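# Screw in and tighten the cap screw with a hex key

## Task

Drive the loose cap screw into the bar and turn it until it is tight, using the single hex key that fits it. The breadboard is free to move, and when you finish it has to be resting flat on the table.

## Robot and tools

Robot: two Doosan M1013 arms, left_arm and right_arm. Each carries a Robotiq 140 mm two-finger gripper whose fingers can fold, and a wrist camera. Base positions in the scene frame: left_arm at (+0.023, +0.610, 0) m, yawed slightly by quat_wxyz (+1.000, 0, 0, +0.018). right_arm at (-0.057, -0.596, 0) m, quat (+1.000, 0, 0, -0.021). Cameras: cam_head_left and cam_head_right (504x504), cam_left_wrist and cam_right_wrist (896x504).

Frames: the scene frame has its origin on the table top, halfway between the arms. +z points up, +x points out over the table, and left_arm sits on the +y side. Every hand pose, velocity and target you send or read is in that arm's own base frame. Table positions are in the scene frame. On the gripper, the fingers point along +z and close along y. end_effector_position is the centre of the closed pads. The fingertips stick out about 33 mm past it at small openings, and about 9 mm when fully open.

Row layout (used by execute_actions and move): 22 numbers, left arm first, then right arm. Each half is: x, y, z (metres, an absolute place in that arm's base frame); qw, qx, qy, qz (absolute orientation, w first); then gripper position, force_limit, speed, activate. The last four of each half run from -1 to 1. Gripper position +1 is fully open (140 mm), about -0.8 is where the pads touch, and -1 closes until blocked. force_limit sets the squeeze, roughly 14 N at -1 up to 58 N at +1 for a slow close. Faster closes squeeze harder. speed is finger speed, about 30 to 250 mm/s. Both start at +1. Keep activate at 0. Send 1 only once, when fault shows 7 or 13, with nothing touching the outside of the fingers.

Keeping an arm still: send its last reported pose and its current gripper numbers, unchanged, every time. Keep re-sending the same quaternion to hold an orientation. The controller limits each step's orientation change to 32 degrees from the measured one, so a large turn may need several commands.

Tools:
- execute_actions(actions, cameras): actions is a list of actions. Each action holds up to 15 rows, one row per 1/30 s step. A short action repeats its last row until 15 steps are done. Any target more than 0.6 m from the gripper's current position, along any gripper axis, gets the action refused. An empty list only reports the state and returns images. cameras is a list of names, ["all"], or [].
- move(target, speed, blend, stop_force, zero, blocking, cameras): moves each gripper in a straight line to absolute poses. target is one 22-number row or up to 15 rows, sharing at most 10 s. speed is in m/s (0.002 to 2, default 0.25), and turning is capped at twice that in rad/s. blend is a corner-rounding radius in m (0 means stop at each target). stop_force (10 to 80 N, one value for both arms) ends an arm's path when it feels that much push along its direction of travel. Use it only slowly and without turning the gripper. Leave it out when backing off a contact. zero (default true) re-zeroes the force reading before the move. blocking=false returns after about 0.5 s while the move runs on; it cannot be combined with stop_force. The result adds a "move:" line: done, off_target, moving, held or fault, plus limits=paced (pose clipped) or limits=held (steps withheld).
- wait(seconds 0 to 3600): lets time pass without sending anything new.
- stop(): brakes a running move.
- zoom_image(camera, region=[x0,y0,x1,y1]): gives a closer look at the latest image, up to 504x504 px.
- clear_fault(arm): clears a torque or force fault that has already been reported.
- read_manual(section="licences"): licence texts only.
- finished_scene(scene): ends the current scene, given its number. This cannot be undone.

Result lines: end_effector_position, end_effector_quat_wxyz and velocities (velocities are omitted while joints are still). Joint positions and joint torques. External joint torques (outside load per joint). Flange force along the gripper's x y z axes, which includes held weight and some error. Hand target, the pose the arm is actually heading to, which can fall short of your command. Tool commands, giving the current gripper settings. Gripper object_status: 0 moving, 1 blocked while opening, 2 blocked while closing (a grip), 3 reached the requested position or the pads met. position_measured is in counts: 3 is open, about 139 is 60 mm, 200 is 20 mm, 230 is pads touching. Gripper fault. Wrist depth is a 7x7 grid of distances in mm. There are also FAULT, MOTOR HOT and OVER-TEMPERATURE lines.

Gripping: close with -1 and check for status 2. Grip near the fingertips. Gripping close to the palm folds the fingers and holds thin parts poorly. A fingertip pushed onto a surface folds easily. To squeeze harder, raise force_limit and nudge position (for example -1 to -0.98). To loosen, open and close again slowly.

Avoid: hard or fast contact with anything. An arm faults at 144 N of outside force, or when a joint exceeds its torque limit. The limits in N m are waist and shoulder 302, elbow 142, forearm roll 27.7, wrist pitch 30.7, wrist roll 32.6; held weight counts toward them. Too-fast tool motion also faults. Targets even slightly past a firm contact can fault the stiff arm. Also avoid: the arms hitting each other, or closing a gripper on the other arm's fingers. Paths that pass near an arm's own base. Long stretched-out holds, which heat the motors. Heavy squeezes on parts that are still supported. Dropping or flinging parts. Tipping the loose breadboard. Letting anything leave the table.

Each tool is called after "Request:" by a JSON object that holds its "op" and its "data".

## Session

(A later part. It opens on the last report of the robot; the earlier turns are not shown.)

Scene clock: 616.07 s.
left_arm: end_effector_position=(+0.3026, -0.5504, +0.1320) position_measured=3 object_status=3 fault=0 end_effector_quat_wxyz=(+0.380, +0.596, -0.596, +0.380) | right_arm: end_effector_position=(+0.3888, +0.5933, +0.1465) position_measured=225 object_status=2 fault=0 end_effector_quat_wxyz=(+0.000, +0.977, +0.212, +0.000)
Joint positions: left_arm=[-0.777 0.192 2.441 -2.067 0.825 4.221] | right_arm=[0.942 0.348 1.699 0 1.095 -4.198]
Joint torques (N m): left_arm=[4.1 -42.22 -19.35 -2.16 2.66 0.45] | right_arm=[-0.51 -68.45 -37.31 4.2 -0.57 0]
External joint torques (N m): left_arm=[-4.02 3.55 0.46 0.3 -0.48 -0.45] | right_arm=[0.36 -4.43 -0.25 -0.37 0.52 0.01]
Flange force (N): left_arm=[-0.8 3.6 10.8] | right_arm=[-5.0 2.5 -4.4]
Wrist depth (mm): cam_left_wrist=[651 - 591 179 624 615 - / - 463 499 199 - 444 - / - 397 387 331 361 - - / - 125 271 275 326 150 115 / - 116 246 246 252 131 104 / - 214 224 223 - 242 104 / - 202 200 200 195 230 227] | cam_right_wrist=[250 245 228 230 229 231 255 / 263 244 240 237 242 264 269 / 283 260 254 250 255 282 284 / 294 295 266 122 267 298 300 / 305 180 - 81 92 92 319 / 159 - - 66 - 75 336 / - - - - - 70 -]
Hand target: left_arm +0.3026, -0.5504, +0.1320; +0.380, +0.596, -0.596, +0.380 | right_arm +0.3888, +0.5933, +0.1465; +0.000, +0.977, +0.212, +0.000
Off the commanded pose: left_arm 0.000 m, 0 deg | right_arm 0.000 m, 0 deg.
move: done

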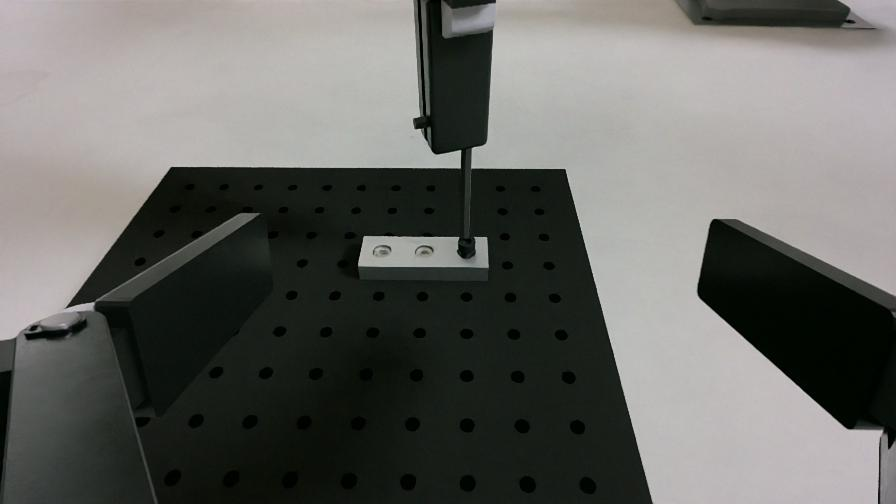

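Request:
{"op": "move", "data": {"target": [[0.3026,-0.5504,0.132,0.3799,0.5964,-0.5964,0.3799,1,-1,0,0,0.3877,0.5937,0.1465,0,0.9772,0.2122,0,-0.97,0.2,-1,0],[0.3026,-0.5504,0.132,0.3799,0.5964,-0.5964,0.3799,1,-1,0,0,0.3877,0.5937,0.1452,0,0.9772,0.2122,0,-0.97,0.2,-1,0]], "speed": 0.02, "stop_force": 12, "cameras": ["cam_left_wrist"]}}

Request:
{"op": "zoom_image", "data": {"camera": "cam_left_wrist", "region": [447, 215, 487, 255]}}

Scene clock: 623.00 s.
left_arm: end_effector_position=(+0.3026, -0.5504, +0.1320) position_measured=3 object_status=3 fault=0 end_effector_quat_wxyz=(+0.380, +0.596, -0.596, +0.380) | right_arm: end_effector_position=(+0.3877, +0.5937, +0.1452) position_measured=225 object_status=2 fault=0 end_effector_quat_wxyz=(+0.000, +0.977, +0.212, +0.000)
Joint positions: left_arm=[-0.777 0.192 2.441 -2.067 0.825 4.221] | right_arm=[0.944 0.349 1.7 0 1.092 -4.196]
Joint torques (N m): left_arm=[4.25 -42.21 -19.23 -2.16 2.66 0.44] | right_arm=[-0.15 -68.58 -37.5 4.16 -0.63 -0.02]
External joint torques (N m): left_arm=[-4.23 3.56 0.31 0.3 -0.48 -0.44] | right_arm=[-0.02 -4.83 -0.18 -0.32 0.58 0.02]
Flange force (N): left_arm=[-0.5 3.8 11.3] | right_arm=[-5.3 3.3 -4.8]
Wrist depth (mm): cam_left_wrist=[595 - 633 174 604 570 578 / 477 - - 199 461 464 - / 398 - - 329 379 385 - / - 125 269 275 298 139 303 / - 108 246 254 252 - 104 / - 214 222 223 223 - 104 / - 201 201 200 200 223 -] | cam_right_wrist=[248 245 228 227 228 230 254 / 263 244 240 238 240 247 267 / 276 258 253 248 254 287 282 / 292 294 265 122 266 297 298 / 304 305 - 81 92 92 319 / 157 - - 65 - 75 334 / - - - - - 70 -]
Hand target: left_arm +0.3026, -0.5504, +0.1320; +0.380, +0.596, -0.596, +0.380 | right_arm +0.3877, +0.5937, +0.1452; +0.000, +0.977, +0.212, +0.000
Off the commanded pose: left_arm 0.000 m, 0 deg | right_arm 0.000 m, 0 deg.
move: done

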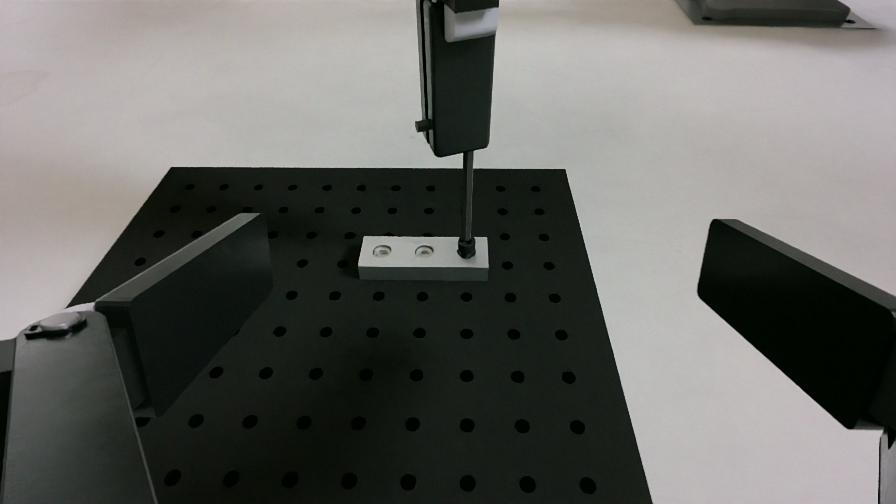

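Scaled by 12.600 from the camera's image (finer frame: 1280x720).

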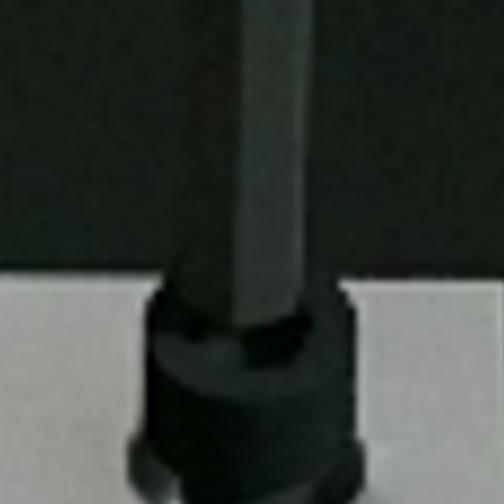

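Request:
{"op": "move", "data": {"target": [[0.3026,-0.5504,0.132,0.3799,0.5964,-0.5964,0.3799,1,-1,0,0,0.3874,0.5937,0.1452,0,0.9772,0.2122,0,-0.97,0.2,-1,0],[0.3026,-0.5504,0.132,0.3799,0.5964,-0.5964,0.3799,1,-1,0,0,0.3874,0.5937,0.143,0,0.9772,0.2122,0,-0.97,0.2,-1,0]], "speed": 0.012, "stop_force": 12, "cameras": ["cam_left_wrist"]}}

Request:
{"op": "zoom_image", "data": {"camera": "cam_left_wrist", "region": [447, 215, 487, 255]}}

Scene clock: 633.93 s.
left_arm: end_effector_position=(+0.3026, -0.5504, +0.1320) position_measured=3 object_status=3 fault=0 end_effector_quat_wxyz=(+0.380, +0.596, -0.596, +0.380) | right_arm: end_effector_position=(+0.3875, +0.5938, +0.1438) position_measured=225 object_status=2 fault=0 end_effector_quat_wxyz=(+0.000, +0.977, +0.212, +0.000)
Joint positions: left_arm=[-0.777 0.192 2.441 -2.067 0.825 4.221] | right_arm=[0.944 0.35 1.702 0 1.089 -4.196]
Joint torques (N m): left_arm=[4.32 -42.3 -19.25 -2.15 2.66 0.44] | right_arm=[-0.07 -54.17 -27.61 4.21 -0.95 -0.03]
External joint torques (N m): left_arm=[-4.28 3.63 0.43 0.3 -0.48 -0.44] | right_arm=[-0.1 -18.82 -9.87 -0.39 0.9 0.03]
Flange force (N): left_arm=[-0.7 4.0 11.4] | right_arm=[-5.2 3.4 -25.0]
Wrist depth (mm): cam_left_wrist=[569 653 - 179 558 611 577 / - 452 - 200 509 - 459 / - 405 - 328 350 - 364 / 329 125 276 271 290 - 332 / - 116 244 244 252 132 104 / - 215 228 224 222 245 104 / - 201 196 200 200 - -] | cam_right_wrist=[249 244 226 227 227 229 252 / 261 244 238 236 240 259 265 / 274 257 250 244 255 280 280 / 290 291 263 122 263 296 298 / 302 302 - 81 92 92 317 / 325 - - 66 - 75 332 / - - - - - 70 -]
Hand target: left_arm +0.3026, -0.5504, +0.1320; +0.380, +0.596, -0.596, +0.380 | right_arm +0.3875, +0.5938, +0.1438; +0.000, +0.977, +0.212, +0.000
Off the commanded pose: left_arm 0.000 m, 0 deg | right_arm 0.001 m, 0 deg.
move: contact (right_arm); path passed 1 of 2 targets

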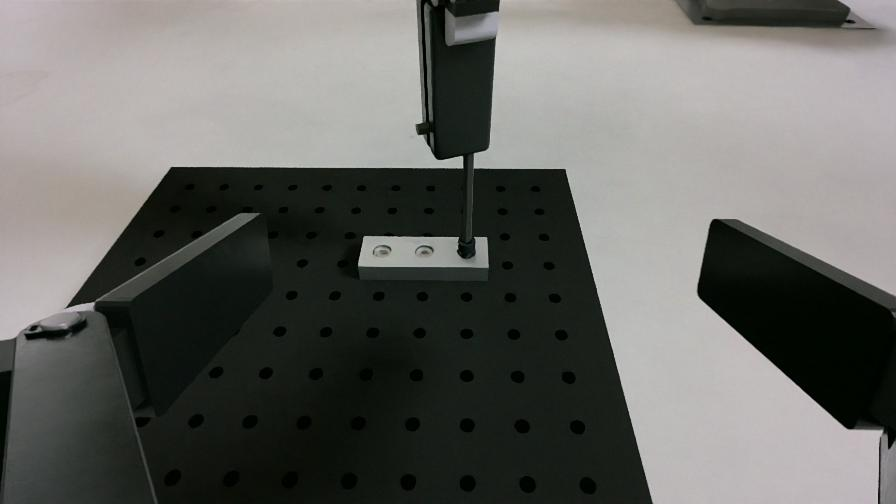

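Scaled by 12.600 from the camera's image (finer frame: 1280x720).

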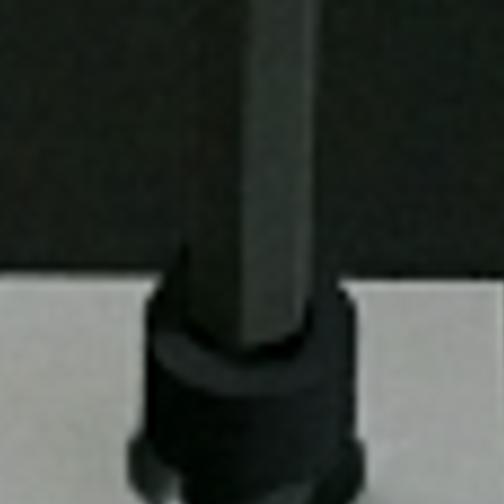

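Request:
{"op": "move", "data": {"target": [[0.3026,-0.5504,0.132,0.3799,0.5964,-0.5964,0.3799,1,-1,0,0,0.3875,0.5942,0.1436,0,0.9772,0.2122,0,-0.97,0.2,-1,0],[0.3026,-0.5504,0.132,0.3799,0.5964,-0.5964,0.3799,1,-1,0,0,0.38798,0.59233,0.1436,0,0.99923,0.03926,0,-0.97,0.2,-1,0],[0.3026,-0.5504,0.132,0.3799,0.5964,-0.5964,0.3799,1,-1,0,0,0.3878,0.59043,0.1436,0,0.99087,-0.13485,0,-0.97,0.2,-1,0],[0.3026,-0.5504,0.132,0.3799,0.5964,-0.5964,0.3799,1,-1,0,0,0.38698,0.58871,0.1436,0,0.9524,-0.30486,0,-0.97,0.2,-1,0]], "speed": [0.05,0.3,0.3,0.3], "blend": [0,0.003,0.003,0], "cameras": ["cam_left_wrist"]}}

Request:
{"op": "zoom_image", "data": {"camera": "cam_left_wrist", "region": [447, 215, 487, 255]}}

Scene clock: 644.53 s.
left_arm: end_effector_position=(+0.3026, -0.5504, +0.1320) position_measured=3 object_status=3 fault=0 end_effector_quat_wxyz=(+0.380, +0.596, -0.596, +0.380) | right_arm: end_effector_position=(+0.3871, +0.5886, +0.1436) position_measured=225 object_status=2 fault=0 end_effector_quat_wxyz=(+0.000, +0.952, -0.305, +0.000)
Joint positions: left_arm=[-0.777 0.192 2.441 -2.067 0.825 4.221] | right_arm=[0.94 0.344 1.711 0 1.087 -3.153]
Joint torques (N m): left_arm=[4.37 -42.38 -19.36 -2.14 2.69 0.45] | right_arm=[-0.73 -52 -27.04 4.47 -0.95 0.07]
External joint torques (N m): left_arm=[-4.45 3.76 0.38 0.27 -0.5 -0.45] | right_arm=[0.56 -20.75 -10.51 -0.66 0.95 -0.07]
Flange force (N): left_arm=[-0.7 4.1 12.0] | right_arm=[-0.4 7.8 -27.2]
Wrist depth (mm): cam_left_wrist=[641 594 - 185 - - - / 454 447 - 206 475 - 416 / 403 396 - 255 319 - 383 / - 125 - 275 289 - 109 / - 116 243 258 257 131 104 / - 215 223 218 218 245 104 / - 206 196 200 200 225 -] | cam_right_wrist=[226 226 227 227 232 250 253 / 237 237 238 236 240 265 265 / 275 250 252 243 253 277 280 / 288 266 267 122 265 291 296 / 306 305 - 81 92 86 316 / 324 - - 66 - 75 330 / - - - - - 70 -]
Hand target: left_arm +0.3026, -0.5504, +0.1320; +0.380, +0.596, -0.596, +0.380 | right_arm +0.3870, +0.5887, +0.1436; +0.000, +0.952, -0.305, +0.000
Off the commanded pose: left_arm 0.000 m, 0 deg | right_arm 0.000 m, 0 deg.
move: done

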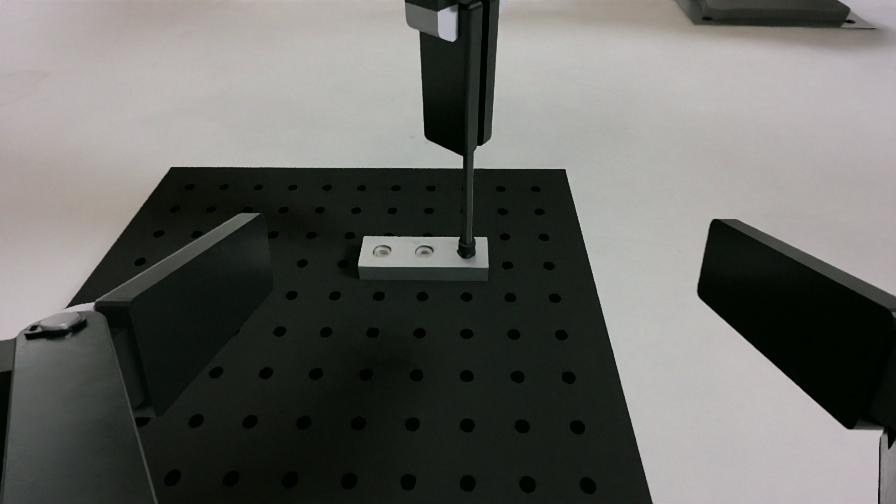

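Scaled by 12.600 from the camera's image (finer frame: 1280x720).

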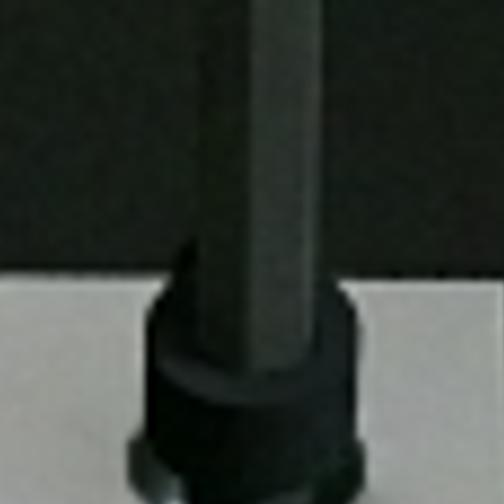

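Request:
{"op": "move", "data": {"target": [[0.3026,-0.5504,0.132,0.3799,0.5964,-0.5964,0.3799,1,-1,0,0,0.3871,0.5884,0.1438,0,0.9524,-0.30486,0,-0.97,0.2,-1,0],[0.3026,-0.5504,0.132,0.3799,0.5964,-0.5964,0.3799,1,-1,0,0,0.38768,0.59013,0.1438,0,0.99087,-0.13485,0,-0.97,0.2,-1,0],[0.3026,-0.5504,0.132,0.3799,0.5964,-0.5964,0.3799,1,-1,0,0,0.38788,0.59213,0.1438,0,0.99923,0.03926,0,-0.97,0.2,-1,0],[0.3026,-0.5504,0.132,0.3799,0.5964,-0.5964,0.3799,1,-1,0,0,0.3873,0.594,0.1438,0,0.9772,0.2122,0,-0.97,0.2,-1,0],[0.3026,-0.5504,0.132,0.3799,0.5964,-0.5964,0.3799,1,-1,0,0,0.3873,0.594,0.142,0,0.9772,0.2122,0,-0.97,0.2,-1,0]], "speed": [0.05,0.3,0.3,0.3,0.012], "blend": [0,0.003,0.003,0,0], "stop_force": 25, "cameras": ["cam_left_wrist"]}}

Request:
{"op": "zoom_image", "data": {"camera": "cam_left_wrist", "region": [447, 215, 487, 255]}}

Scene clock: 655.40 s.
left_arm: end_effector_position=(+0.3026, -0.5504, +0.1320) position_measured=3 object_status=3 fault=0 end_effector_quat_wxyz=(+0.380, +0.596, -0.596, +0.380) | right_arm: end_effector_position=(+0.3873, +0.5940, +0.1420) position_measured=225 object_status=2 fault=0 end_effector_quat_wxyz=(+0.000, +0.977, +0.212, +0.000)
Joint positions: left_arm=[-0.777 0.192 2.441 -2.067 0.825 4.221] | right_arm=[0.944 0.351 1.703 0 1.087 -4.196]
Joint torques (N m): left_arm=[4.16 -42.36 -19.21 -2.13 2.67 0.43] | right_arm=[2.81 -36.49 -12.92 5.57 0.46 0]
External joint torques (N m): left_arm=[-4.26 3.77 0.33 0.27 -0.48 -0.43] | right_arm=[-2.79 -37.67 -24.95 -1.71 -0.52 0]
Flange force (N): left_arm=[-0.9 3.8 11.8] | right_arm=[-0.7 5.1 -51.0]
Wrist depth (mm): cam_left_wrist=[- - - 165 618 579 572 / - 471 500 195 - 503 475 / 388 349 342 326 379 - - / 331 125 292 274 - - 323 / - 116 250 244 252 - 104 / - 215 223 224 223 - 104 / - 202 201 197 200 - -] | cam_right_wrist=[247 243 225 226 226 227 250 / 260 256 237 235 239 244 264 / 275 256 250 248 251 277 277 / 291 291 263 121 263 295 293 / 301 302 - 81 92 92 312 / 155 - - 65 - 75 327 / - - - - - 70 -]
Hand target: left_arm +0.3026, -0.5504, +0.1320; +0.380, +0.596, -0.596, +0.380 | right_arm +0.3873, +0.5940, +0.1420; +0.000, +0.977, +0.212, +0.000
Off the commanded pose: left_arm 0.000 m, 0 deg | right_arm 0.000 m, 0 deg.
move: done

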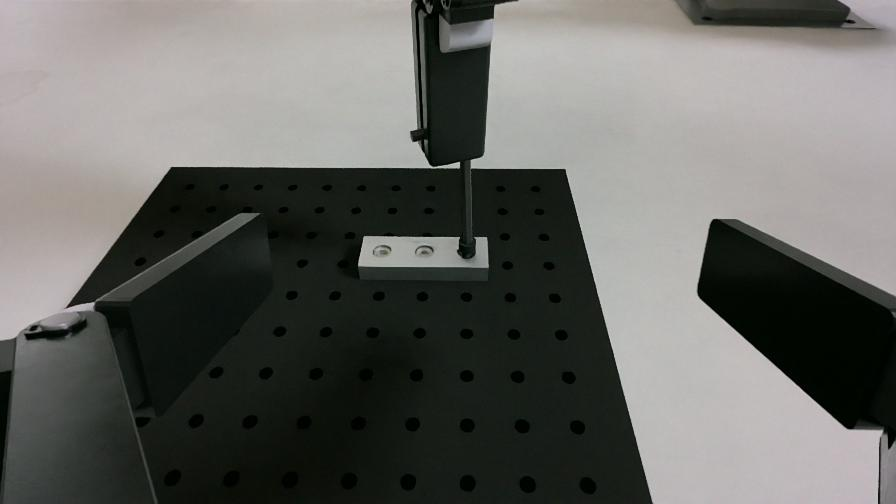

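Scaled by 12.600 from the camera's image (finer frame: 1280x720).

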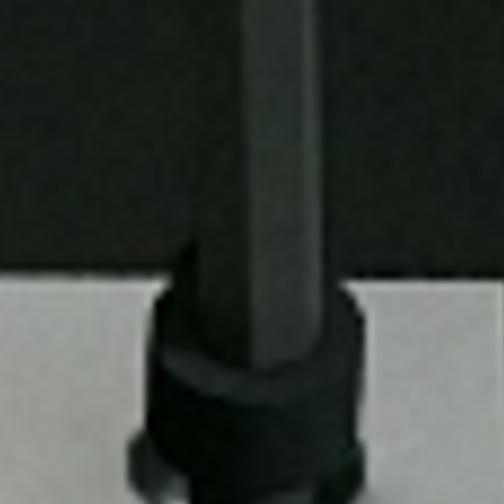

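Request:
{"op": "move", "data": {"target": [0.3026,-0.5504,0.132,0.3799,0.5964,-0.5964,0.3799,1,-1,0,0,0.3873,0.594,0.1475,0,0.9772,0.2122,0,-0.97,0.2,-1,0], "speed": 0.03, "cameras": ["cam_left_wrist"]}}

Request:
{"op": "zoom_image", "data": {"camera": "cam_left_wrist", "region": [447, 215, 487, 255]}}

Scene clock: 659.53 s.
left_arm: end_effector_position=(+0.3026, -0.5504, +0.1320) position_measured=3 object_status=3 fault=0 end_effector_quat_wxyz=(+0.380, +0.596, -0.596, +0.380) | right_arm: end_effector_position=(+0.3873, +0.5940, +0.1474) position_measured=225 object_status=2 fault=0 end_effector_quat_wxyz=(+0.000, +0.977, +0.212, +0.000)
Joint positions: left_arm=[-0.777 0.192 2.441 -2.067 0.825 4.221] | right_arm=[0.944 0.347 1.698 0 1.096 -4.196]
Joint torques (N m): left_arm=[4.2 -42.45 -19.23 -2.18 2.66 0.42] | right_arm=[0.37 -68.24 -37.37 4.14 -0.61 0]
External joint torques (N m): left_arm=[-4.08 3.76 0.37 0.32 -0.49 -0.42] | right_arm=[-0.27 -4.37 -0.28 -0.29 0.55 0]
Flange force (N): left_arm=[-1.0 3.4 11.3] | right_arm=[-4.4 3.2 -4.5]
Wrist depth (mm): cam_left_wrist=[- 600 - 171 618 552 601 / - 494 448 196 440 459 - / 399 333 402 323 381 395 379 / - 125 292 272 290 - 116 / - 116 254 245 258 - 104 / - 214 223 223 218 - 104 / - 206 201 201 199 223 -] | cam_right_wrist=[253 249 230 230 230 232 256 / 265 260 242 241 243 262 269 / 280 260 256 249 256 283 283 / 296 296 270 117 269 298 298 / 305 306 - 81 92 92 316 / 160 - - 66 - 75 333 / - - - - - 70 -]
Hand target: left_arm +0.3026, -0.5504, +0.1320; +0.380, +0.596, -0.596, +0.380 | right_arm +0.3873, +0.5940, +0.1475; +0.000, +0.977, +0.212, +0.000
Off the commanded pose: left_arm 0.000 m, 0 deg | right_arm 0.000 m, 0 deg.
move: done

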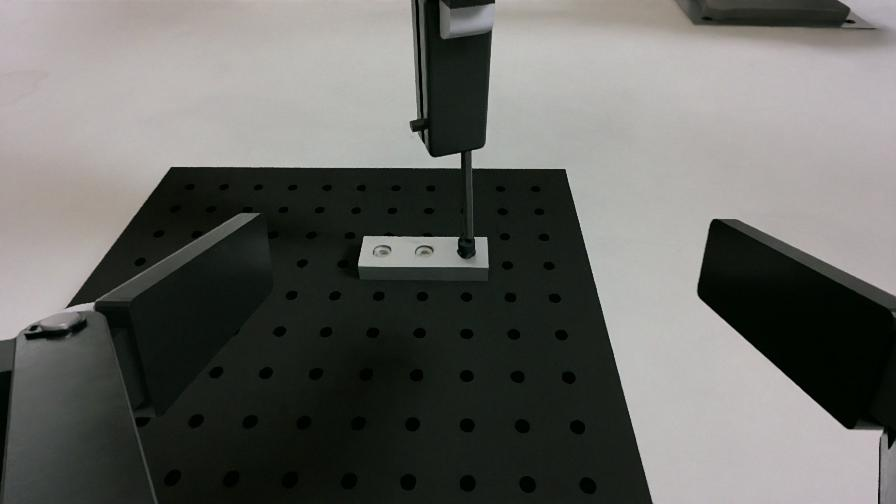

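Scaled by 12.600 from the camera's image (finer frame: 1280x720).

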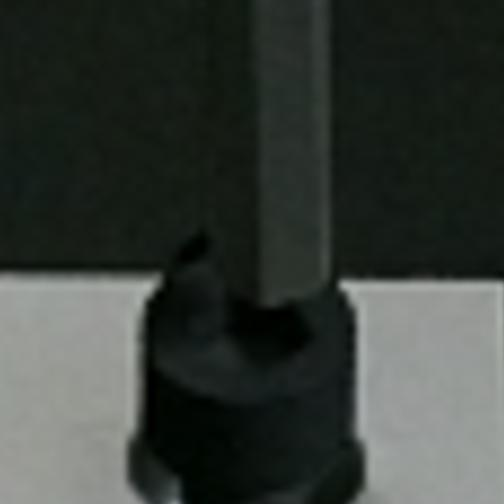

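Request:
{"op": "move", "data": {"target": [0.3026,-0.5504,0.132,0.3799,0.5964,-0.5964,0.3799,1,-1,0,0,0.3978,0.5948,0.1475,0,0.9772,0.2122,0,-0.97,0.2,-1,0], "speed": 0.05, "cameras": ["cam_left_wrist"]}}

Request:
{"op": "zoom_image", "data": {"camera": "cam_left_wrist", "region": [447, 220, 481, 254]}}

Scene clock: 671.03 s.
left_arm: end_effector_position=(+0.3026, -0.5504, +0.1320) position_measured=3 object_status=3 fault=0 end_effector_quat_wxyz=(+0.380, +0.596, -0.596, +0.380) | right_arm: end_effector_position=(+0.3978, +0.5948, +0.1475) position_measured=225 object_status=2 fault=0 end_effector_quat_wxyz=(+0.000, +0.977, +0.212, +0.000)
Joint positions: left_arm=[-0.777 0.192 2.441 -2.067 0.825 4.221] | right_arm=[0.933 0.357 1.685 0 1.1 -4.207]
Joint torques (N m): left_arm=[4.34 -42.21 -19.27 -2.13 2.68 0.43] | right_arm=[0.26 -68.59 -37.26 4.18 -0.57 -0.01]
External joint torques (N m): left_arm=[-4.29 3.54 0.42 0.28 -0.5 -0.43] | right_arm=[-0.35 -6.36 -0.79 -0.31 0.51 0.01]
Flange force (N): left_arm=[-0.5 4.1 11.3] | right_arm=[-5.9 4.2 -6.3]
Wrist depth (mm): cam_left_wrist=[- - 605 179 593 - - / 470 468 - 201 447 461 465 / - 398 - - - - 377 / - 125 278 276 306 306 110 / - 116 247 246 259 267 104 / - 215 223 222 224 - 104 / - 201 - 201 200 222 -] | cam_right_wrist=[253 248 230 231 231 232 256 / 262 260 242 240 243 262 269 / 280 260 256 251 256 282 284 / 296 294 268 117 269 300 300 / 310 310 - 81 92 92 317 / 165 - - 66 - 75 332 / - - - - - 70 -]
Hand target: left_arm +0.3026, -0.5504, +0.1320; +0.380, +0.596, -0.596, +0.380 | right_arm +0.3978, +0.5948, +0.1475; +0.000, +0.977, +0.212, +0.000
Off the commanded pose: left_arm 0.000 m, 0 deg | right_arm 0.000 m, 0 deg.
move: done

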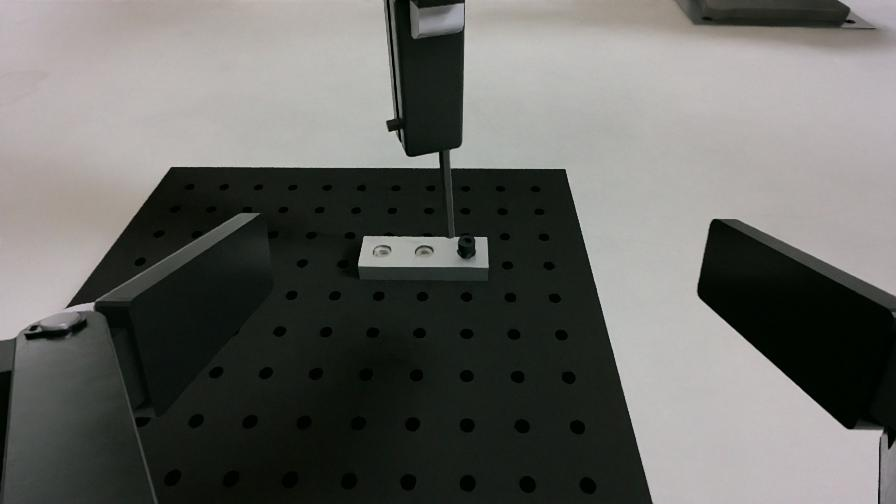

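Scaled by 14.824 from the camera's image (finer frame: 1280x720).

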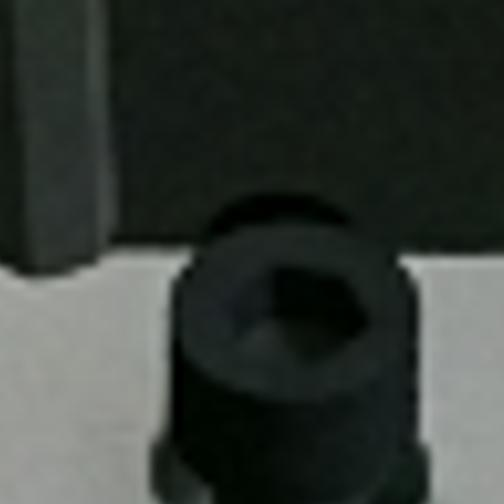

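Request:
{"op": "move", "data": {"target": [[0.3026,-0.5504,0.132,0.3799,0.5964,-0.5964,0.3799,1,-1,0,0,0.3902,0.59184,0.1475,0,0.99991,0.01309,0,-0.97,0.2,-1,0],[0.3026,-0.5504,0.132,0.3799,0.5964,-0.5964,0.3799,1,-1,0,0,0.3882,0.59184,0.1465,0,0.99991,0.01309,0,-0.97,0.2,-1,0],[0.3026,-0.5504,0.132,0.3799,0.5964,-0.5964,0.3799,1,-1,0,0,0.3882,0.59184,0.144,0,0.99991,0.01309,0,-0.97,0.2,-1,0]], "speed": [0.1,0.03,0.02], "cameras": ["cam_left_wrist"]}}

Request:
{"op": "zoom_image", "data": {"camera": "cam_left_wrist", "region": [447, 220, 481, 254]}}

Scene clock: 689.03 s.
left_arm: end_effector_position=(+0.3026, -0.5504, +0.1320) position_measured=3 object_status=3 fault=0 end_effector_quat_wxyz=(+0.380, +0.596, -0.596, +0.380) | right_arm: end_effector_position=(+0.3882, +0.5918, +0.1441) position_measured=225 object_status=2 fault=0 end_effector_quat_wxyz=(+0.000, +1.000, +0.013, +0.000)
Joint positions: left_arm=[-0.777 0.192 2.441 -2.067 0.825 4.221] | right_arm=[0.942 0.348 1.704 0 1.089 -3.797]
Joint torques (N m): left_arm=[4.4 -42.34 -19.23 -2.15 2.67 0.45] | right_arm=[0.39 -68.12 -37.26 4.19 -0.54 -0.04]
External joint torques (N m): left_arm=[-4.42 3.7 0.36 0.29 -0.49 -0.45] | right_arm=[-0.51 -4.79 -0.24 -0.38 0.5 0.04]
Flange force (N): left_arm=[-0.6 4.1 11.8] | right_arm=[-3.0 5.4 -4.7]
Wrist depth (mm): cam_left_wrist=[589 - - 182 581 - 595 / 465 - 466 199 - 456 - / 385 - - 232 345 379 372 / 328 125 285 274 275 - 116 / - 116 247 246 - 129 104 / - 214 221 223 - 255 104 / - 202 201 201 200 221 -] | cam_right_wrist=[244 226 226 227 228 249 252 / 263 240 239 236 241 265 266 / 280 256 253 250 253 278 280 / 291 285 266 121 267 302 299 / 307 306 - 81 92 92 321 / 326 - - 65 - 75 332 / - - - - - 70 -]
Hand target: left_arm +0.3026, -0.5504, +0.1320; +0.380, +0.596, -0.596, +0.380 | right_arm +0.3882, +0.5918, +0.1440; +0.000, +1.000, +0.013, +0.000
Off the commanded pose: left_arm 0.000 m, 0 deg | right_arm 0.000 m, 0 deg.
move: done

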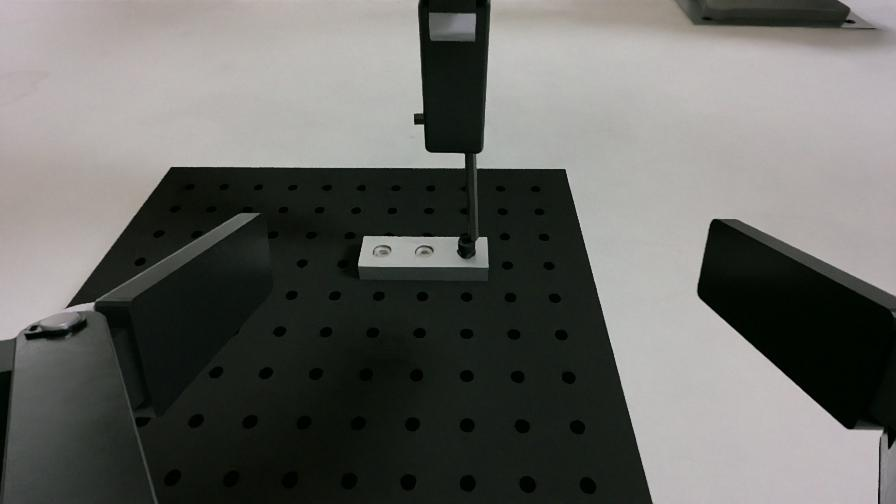

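Scaled by 14.824 from the camera's image (finer frame: 1280x720).

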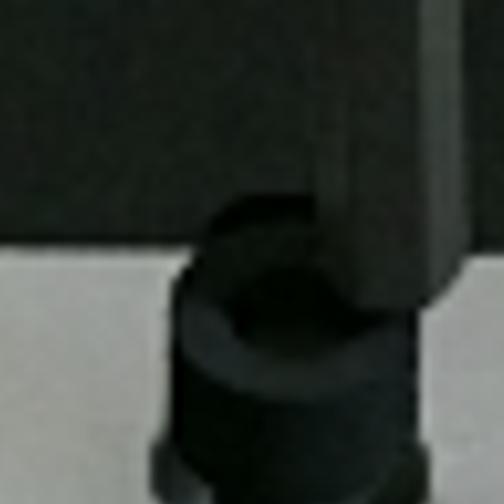

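Request:
{"op": "move", "data": {"target": [[0.3026,-0.5504,0.132,0.3799,0.5964,-0.5964,0.3799,1,-1,0,0,0.3852,0.59184,0.1465,0,0.99991,0.01309,0,-0.97,0.2,-1,0],[0.3026,-0.5504,0.132,0.3799,0.5964,-0.5964,0.3799,1,-1,0,0,0.3882,0.59184,0.1465,0,0.99991,0.01309,0,-0.97,0.2,-1,0]], "speed": 0.03, "cameras": ["cam_left_wrist"]}}

Request:
{"op": "zoom_image", "data": {"camera": "cam_left_wrist", "region": [447, 220, 481, 254]}}

Scene clock: 696.50 s.
left_arm: end_effector_position=(+0.3026, -0.5504, +0.1320) position_measured=3 object_status=3 fault=0 end_effector_quat_wxyz=(+0.380, +0.596, -0.596, +0.380) | right_arm: end_effector_position=(+0.3881, +0.5919, +0.1466) position_measured=225 object_status=2 fault=0 end_effector_quat_wxyz=(+0.000, +1.000, +0.013, +0.000)
Joint positions: left_arm=[-0.777 0.192 2.441 -2.067 0.825 4.221] | right_arm=[0.942 0.346 1.702 0 1.094 -3.797]
Joint torques (N m): left_arm=[4.27 -42.43 -19.22 -2.14 2.67 0.48] | right_arm=[-0.04 -67.66 -37.85 4.12 -0.56 -0.01]
External joint torques (N m): left_arm=[-4.29 3.78 0.4 0.3 -0.49 -0.48] | right_arm=[-0.2 -5.15 0.04 -0.28 0.5 0.01]
Flange force (N): left_arm=[-0.8 3.8 11.6] | right_arm=[-3.9 6.1 -4.7]
Wrist depth (mm): cam_left_wrist=[- - 597 181 593 578 - / 473 - - 203 448 - 452 / - 375 346 332 - 379 - / - 125 272 275 289 138 110 / - 116 251 253 253 130 104 / - 215 224 225 222 - 104 / - 196 - 201 199 224 -] | cam_right_wrist=[122 229 228 229 231 252 255 / 267 242 241 236 241 266 268 / 279 272 254 249 255 282 282 / 295 288 269 122 267 298 298 / 312 310 - 81 92 92 318 / 329 - - 65 - 75 334 / - - - - - 70 -]
Hand target: left_arm +0.3026, -0.5504, +0.1320; +0.380, +0.596, -0.596, +0.380 | right_arm +0.3882, +0.5918, +0.1465; +0.000, +1.000, +0.013, +0.000
Off the commanded pose: left_arm 0.000 m, 0 deg | right_arm 0.000 m, 0 deg.
move: done

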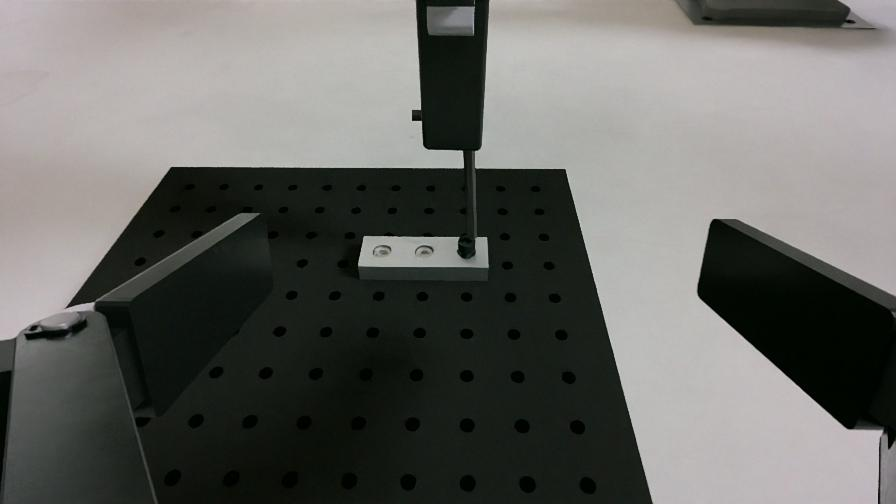

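Scaled by 14.824 from the camera's image (finer frame: 1280x720).

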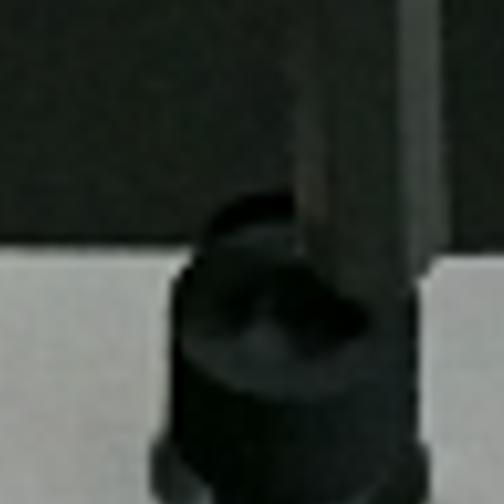

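Request:
{"op": "move", "data": {"target": [[0.3026,-0.5504,0.132,0.3799,0.5964,-0.5964,0.3799,1,-1,0,0,0.3913,0.5921,0.1465,0,0.99991,0.01309,0,-0.97,0.2,-1,0],[0.3026,-0.5504,0.132,0.3799,0.5964,-0.5964,0.3799,1,-1,0,0,0.3913,0.5921,0.1438,0,0.99991,0.01309,0,-0.97,0.2,-1,0]], "speed": [0.03,0.02], "cameras": ["cam_left_wrist"]}}

Request:
{"op": "zoom_image", "data": {"camera": "cam_left_wrist", "region": [447, 220, 481, 254]}}

Scene clock: 703.17 s.
left_arm: end_effector_position=(+0.3026, -0.5504, +0.1320) position_measured=3 object_status=3 fault=0 end_effector_quat_wxyz=(+0.380, +0.596, -0.596, +0.380) | right_arm: end_effector_position=(+0.3913, +0.5921, +0.1438) position_measured=225 object_status=2 fault=0 end_effector_quat_wxyz=(+0.000, +1.000, +0.013, +0.000)
Joint positions: left_arm=[-0.777 0.192 2.441 -2.067 0.825 4.221] | right_arm=[0.938 0.351 1.7 0 1.09 -3.8]
Joint torques (N m): left_arm=[4.44 -42.39 -19.26 -2.13 2.68 0.45] | right_arm=[0.19 -68.1 -37.61 4.24 -0.69 -0.01]
External joint torques (N m): left_arm=[-4.32 3.68 0.26 0.27 -0.5 -0.45] | right_arm=[-0.24 -5.51 -0.08 -0.41 0.65 0.01]
Flange force (N): left_arm=[-0.6 3.8 11.7] | right_arm=[-4.0 6.2 -5.3]
Wrist depth (mm): cam_left_wrist=[- - - 176 - 635 591 / 443 - - 200 436 - 448 / 389 345 334 242 398 363 375 / - 125 273 269 306 150 116 / - 116 255 254 252 130 104 / - 214 224 223 222 - 104 / - 208 200 199 200 - -] | cam_right_wrist=[245 225 226 226 227 248 252 / 261 239 238 235 240 265 265 / 275 255 251 246 253 278 281 / 291 287 267 122 265 296 296 / 310 307 - 81 92 92 315 / 327 - - 65 - 75 334 / - - - - - 70 -]
Hand target: left_arm +0.3026, -0.5504, +0.1320; +0.380, +0.596, -0.596, +0.380 | right_arm +0.3913, +0.5921, +0.1438; +0.000, +1.000, +0.013, +0.000
Off the commanded pose: left_arm 0.000 m, 0 deg | right_arm 0.000 m, 0 deg.
move: done

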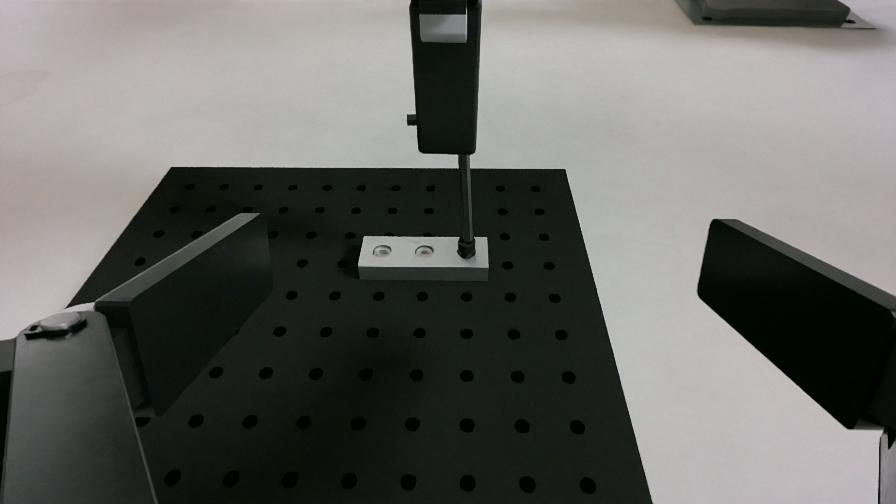

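Scaled by 14.824 from the camera's image (finer frame: 1280x720).

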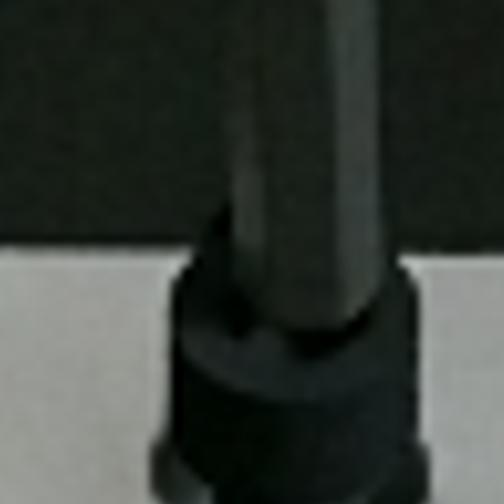

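Request:
{"op": "move", "data": {"target": [[0.3026,-0.5504,0.132,0.3799,0.5964,-0.5964,0.3799,1,-1,0,0,0.3916,0.5921,0.1438,0,0.99991,0.01309,0,-0.97,0.2,-1,0],[0.3026,-0.5504,0.132,0.3799,0.5964,-0.5964,0.3799,1,-1,0,0,0.3916,0.5921,0.1395,0,0.99991,0.01309,0,-0.97,0.2,-1,0]], "speed": 0.012, "stop_force": 12, "cameras": ["cam_left_wrist"]}}

Request:
{"op": "zoom_image", "data": {"camera": "cam_left_wrist", "region": [447, 220, 481, 254]}}

Scene clock: 708.80 s.
left_arm: end_effector_position=(+0.3026, -0.5504, +0.1320) position_measured=3 object_status=3 fault=0 end_effector_quat_wxyz=(+0.380, +0.596, -0.596, +0.380) | right_arm: end_effector_position=(+0.3917, +0.5923, +0.1422) position_measured=225 object_status=2 fault=0 end_effector_quat_wxyz=(+0.000, +1.000, +0.013, +0.000)
Joint positions: left_arm=[-0.777 0.192 2.441 -2.067 0.825 4.221] | right_arm=[0.938 0.352 1.701 0 1.087 -3.801]
Joint torques (N m): left_arm=[4.27 -42.33 -19.26 -2.16 2.68 0.44] | right_arm=[0.92 -52 -25.03 4.48 -0.25 0.04]
External joint torques (N m): left_arm=[-4.25 3.68 0.44 0.3 -0.5 -0.44] | right_arm=[-1.19 -21.15 -12.48 -0.68 0.21 -0.04]
Flange force (N): left_arm=[-0.8 3.9 11.4] | right_arm=[-1.3 4.8 -28.0]
Wrist depth (mm): cam_left_wrist=[630 - 595 176 - 620 570 / - - 472 199 - - 461 / - - - 321 388 - - / 317 125 282 275 - 139 313 / - 108 258 247 252 - 104 / - 214 218 224 224 242 104 / - 201 201 201 200 224 -] | cam_right_wrist=[245 224 226 226 227 248 250 / 263 241 237 234 238 265 265 / 273 255 249 245 251 277 278 / 290 284 264 117 262 294 294 / 307 304 - 81 92 92 314 / 323 - - 65 - 75 332 / - - - - - 70 -]
Hand target: left_arm +0.3026, -0.5504, +0.1320; +0.380, +0.596, -0.596, +0.380 | right_arm +0.3917, +0.5923, +0.1422; +0.000, +1.000, +0.013, +0.000
Off the commanded pose: left_arm 0.000 m, 0 deg | right_arm 0.003 m, 0 deg.
move: contact (right_arm); path passed 1 of 2 targets

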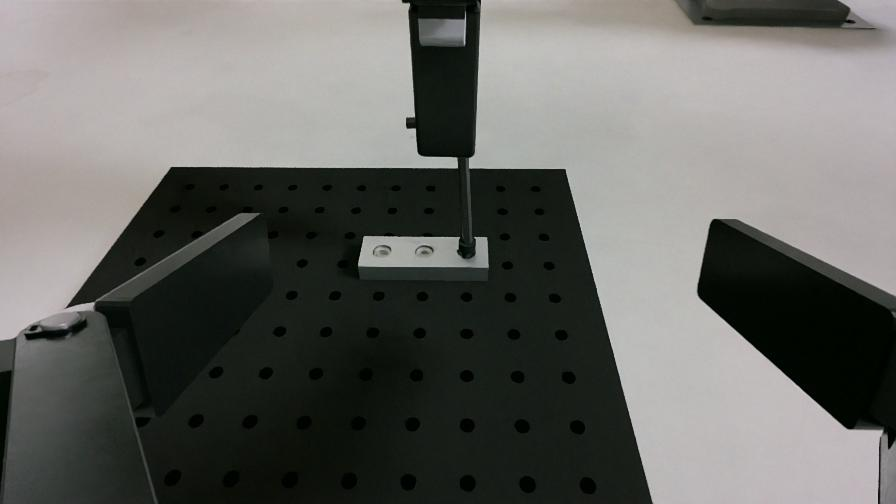

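Scaled by 14.824 from the camera's image (finer frame: 1280x720).

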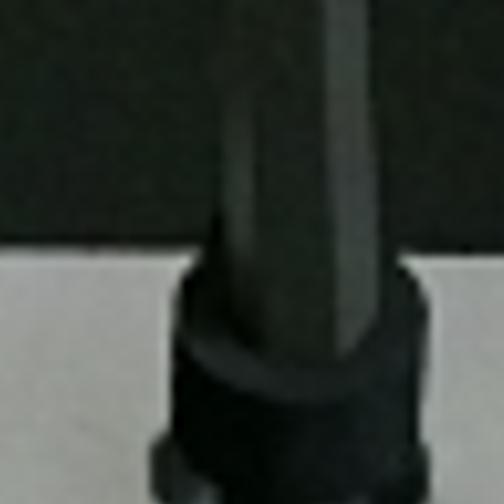

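Request:
{"op": "move", "data": {"target": [[0.3026,-0.5504,0.132,0.3799,0.5964,-0.5964,0.3799,1,-1,0,0,0.39155,0.59092,0.1424,0,0.99307,-0.11754,0,-0.97,0.2,-1,0],[0.3026,-0.5504,0.132,0.3799,0.5964,-0.5964,0.3799,1,-1,0,0,0.39147,0.59376,0.1424,0,0.98965,0.14349,0,-0.97,0.2,-1,0],[0.3026,-0.5504,0.132,0.3799,0.5964,-0.5964,0.3799,1,-1,0,0,0.3917,0.5923,0.1424,0,0.99991,0.01309,0,-0.97,0.2,-1,0]], "speed": 0.15, "cameras": ["cam_left_wrist"]}}

Request:
{"op": "zoom_image", "data": {"camera": "cam_left_wrist", "region": [447, 220, 481, 254]}}

Scene clock: 718.17 s.
left_arm: end_effector_position=(+0.3026, -0.5504, +0.1320) position_measured=3 object_status=3 fault=0 end_effector_quat_wxyz=(+0.380, +0.596, -0.596, +0.380) | right_arm: end_effector_position=(+0.3917, +0.5923, +0.1424) position_measured=225 object_status=2 fault=0 end_effector_quat_wxyz=(+0.000, +1.000, +0.013, +0.000)
Joint positions: left_arm=[-0.777 0.192 2.441 -2.067 0.825 4.221] | right_arm=[0.938 0.353 1.701 0 1.088 -3.801]
Joint torques (N m): left_arm=[4.35 -42.18 -19.26 -2.18 2.68 0.44] | right_arm=[-0.09 -68.65 -37.3 4.4 -0.61 0.06]
External joint torques (N m): left_arm=[-4.4 3.55 0.42 0.33 -0.5 -0.44] | right_arm=[0.01 -4.8 -0.19 -0.58 0.57 -0.06]
Flange force (N): left_arm=[-0.4 4.2 11.4] | right_arm=[-3.5 5.1 -4.8]
Wrist depth (mm): cam_left_wrist=[- - - 183 590 617 579 / - 463 - 204 - 465 456 / 373 386 341 319 366 - - / 330 125 278 271 315 - 109 / - 116 253 253 252 - 104 / - 214 224 224 223 244 104 / - 201 201 200 200 230 -] | cam_right_wrist=[243 224 224 225 226 250 252 / 262 238 237 233 238 263 265 / 274 255 249 246 251 278 278 / 290 282 263 122 261 294 296 / 309 304 - 81 92 86 313 / 323 - - 66 - 75 329 / - - - - - 70 -]
Hand target: left_arm +0.3026, -0.5504, +0.1320; +0.380, +0.596, -0.596, +0.380 | right_arm +0.3917, +0.5923, +0.1424; +0.000, +1.000, +0.013, +0.000
Off the commanded pose: left_arm 0.000 m, 0 deg | right_arm 0.000 m, 0 deg.
move: done

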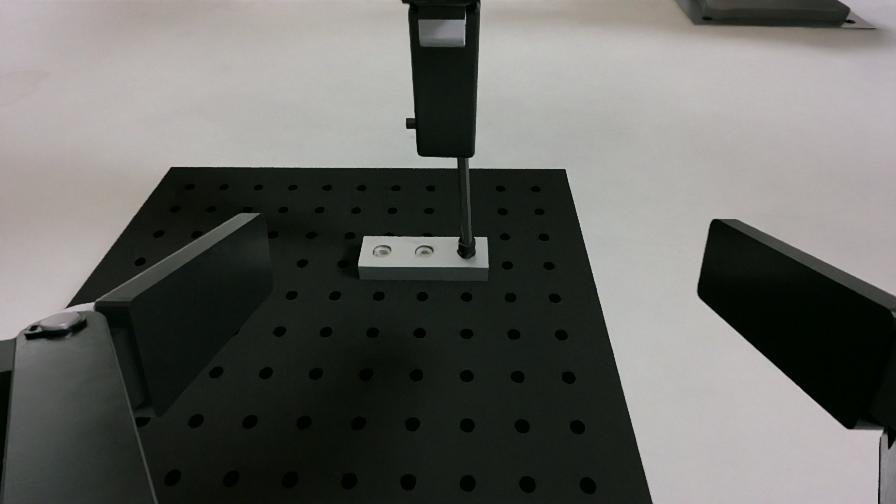

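Scaled by 14.824 from the camera's image (finer frame: 1280x720).

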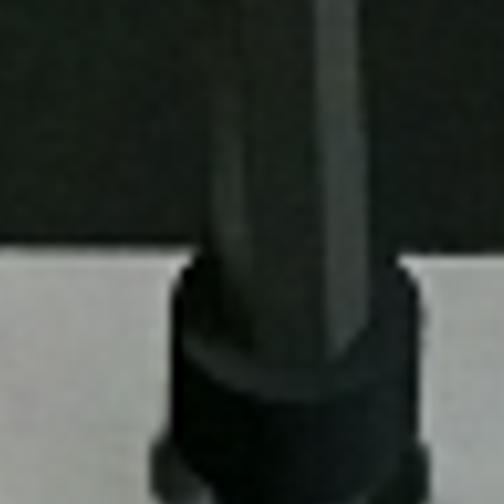

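Request:
{"op": "move", "data": {"target": [0.3026,-0.5504,0.132,0.3799,0.5964,-0.5964,0.3799,1,-1,0,0,0.3917,0.5923,0.1385,0,0.99991,0.01309,0,-0.97,0.2,-1,0], "speed": 0.012, "stop_force": 12, "cameras": ["cam_left_wrist"]}}

Request:
{"op": "zoom_image", "data": {"camera": "cam_left_wrist", "region": [447, 220, 481, 254]}}

Scene clock: 723.07 s.
left_arm: end_effector_position=(+0.3026, -0.5504, +0.1320) position_measured=3 object_status=3 fault=0 end_effector_quat_wxyz=(+0.380, +0.596, -0.596, +0.380) | right_arm: end_effector_position=(+0.3918, +0.5924, +0.1397) position_measured=225 object_status=2 fault=0 end_effector_quat_wxyz=(+0.000, +1.000, +0.013, +0.000)
Joint positions: left_arm=[-0.777 0.192 2.441 -2.067 0.825 4.221] | right_arm=[0.938 0.355 1.703 0 1.083 -3.801]
Joint torques (N m): left_arm=[4.28 -42.38 -19.15 -2.18 2.67 0.46] | right_arm=[1.64 -53.05 -25.22 4.82 -0.1 0.1]
External joint torques (N m): left_arm=[-4.23 3.71 0.27 0.32 -0.49 -0.46] | right_arm=[-1.43 -21.01 -12.2 -1.01 0.08 -0.1]
Flange force (N): left_arm=[-0.6 3.5 11.5] | right_arm=[-1.1 5.4 -27.5]
Wrist depth (mm): cam_left_wrist=[- 594 - 178 577 570 618 / - 510 - 202 - - 445 / 381 - - 320 367 367 389 / 325 125 270 272 326 138 110 / - 116 245 255 249 267 104 / - 214 223 223 228 255 104 / - 201 201 200 199 218 -] | cam_right_wrist=[243 222 222 223 225 247 248 / 258 237 235 230 236 261 260 / 271 252 247 242 249 276 275 / 288 282 259 122 261 291 293 / 305 301 - 81 92 92 311 / 321 - - 65 - 75 326 / - - - - - 70 -]
Hand target: left_arm +0.3026, -0.5504, +0.1320; +0.380, +0.596, -0.596, +0.380 | right_arm +0.3918, +0.5924, +0.1397; +0.000, +1.000, +0.013, +0.000
Off the commanded pose: left_arm 0.000 m, 0 deg | right_arm 0.001 m, 0 deg.
move: contact (right_arm)

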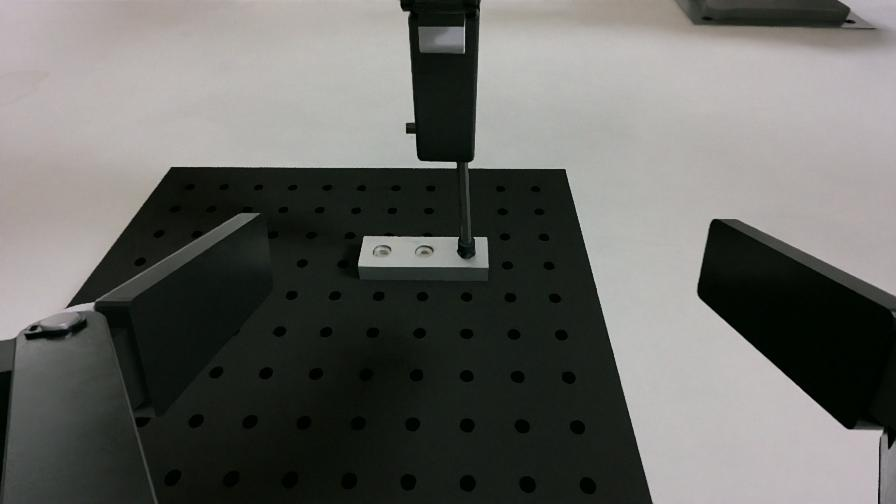

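Scaled by 14.824 from the camera's image (finer frame: 1280x720).

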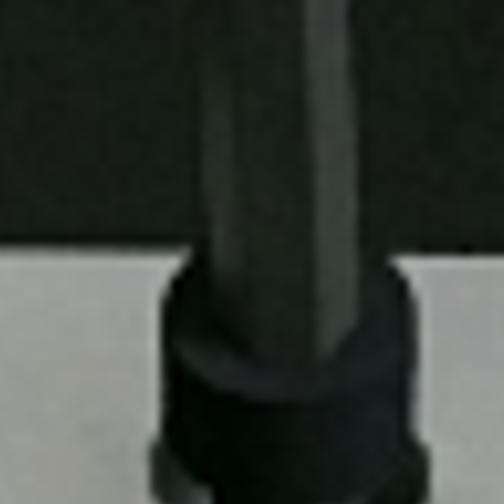

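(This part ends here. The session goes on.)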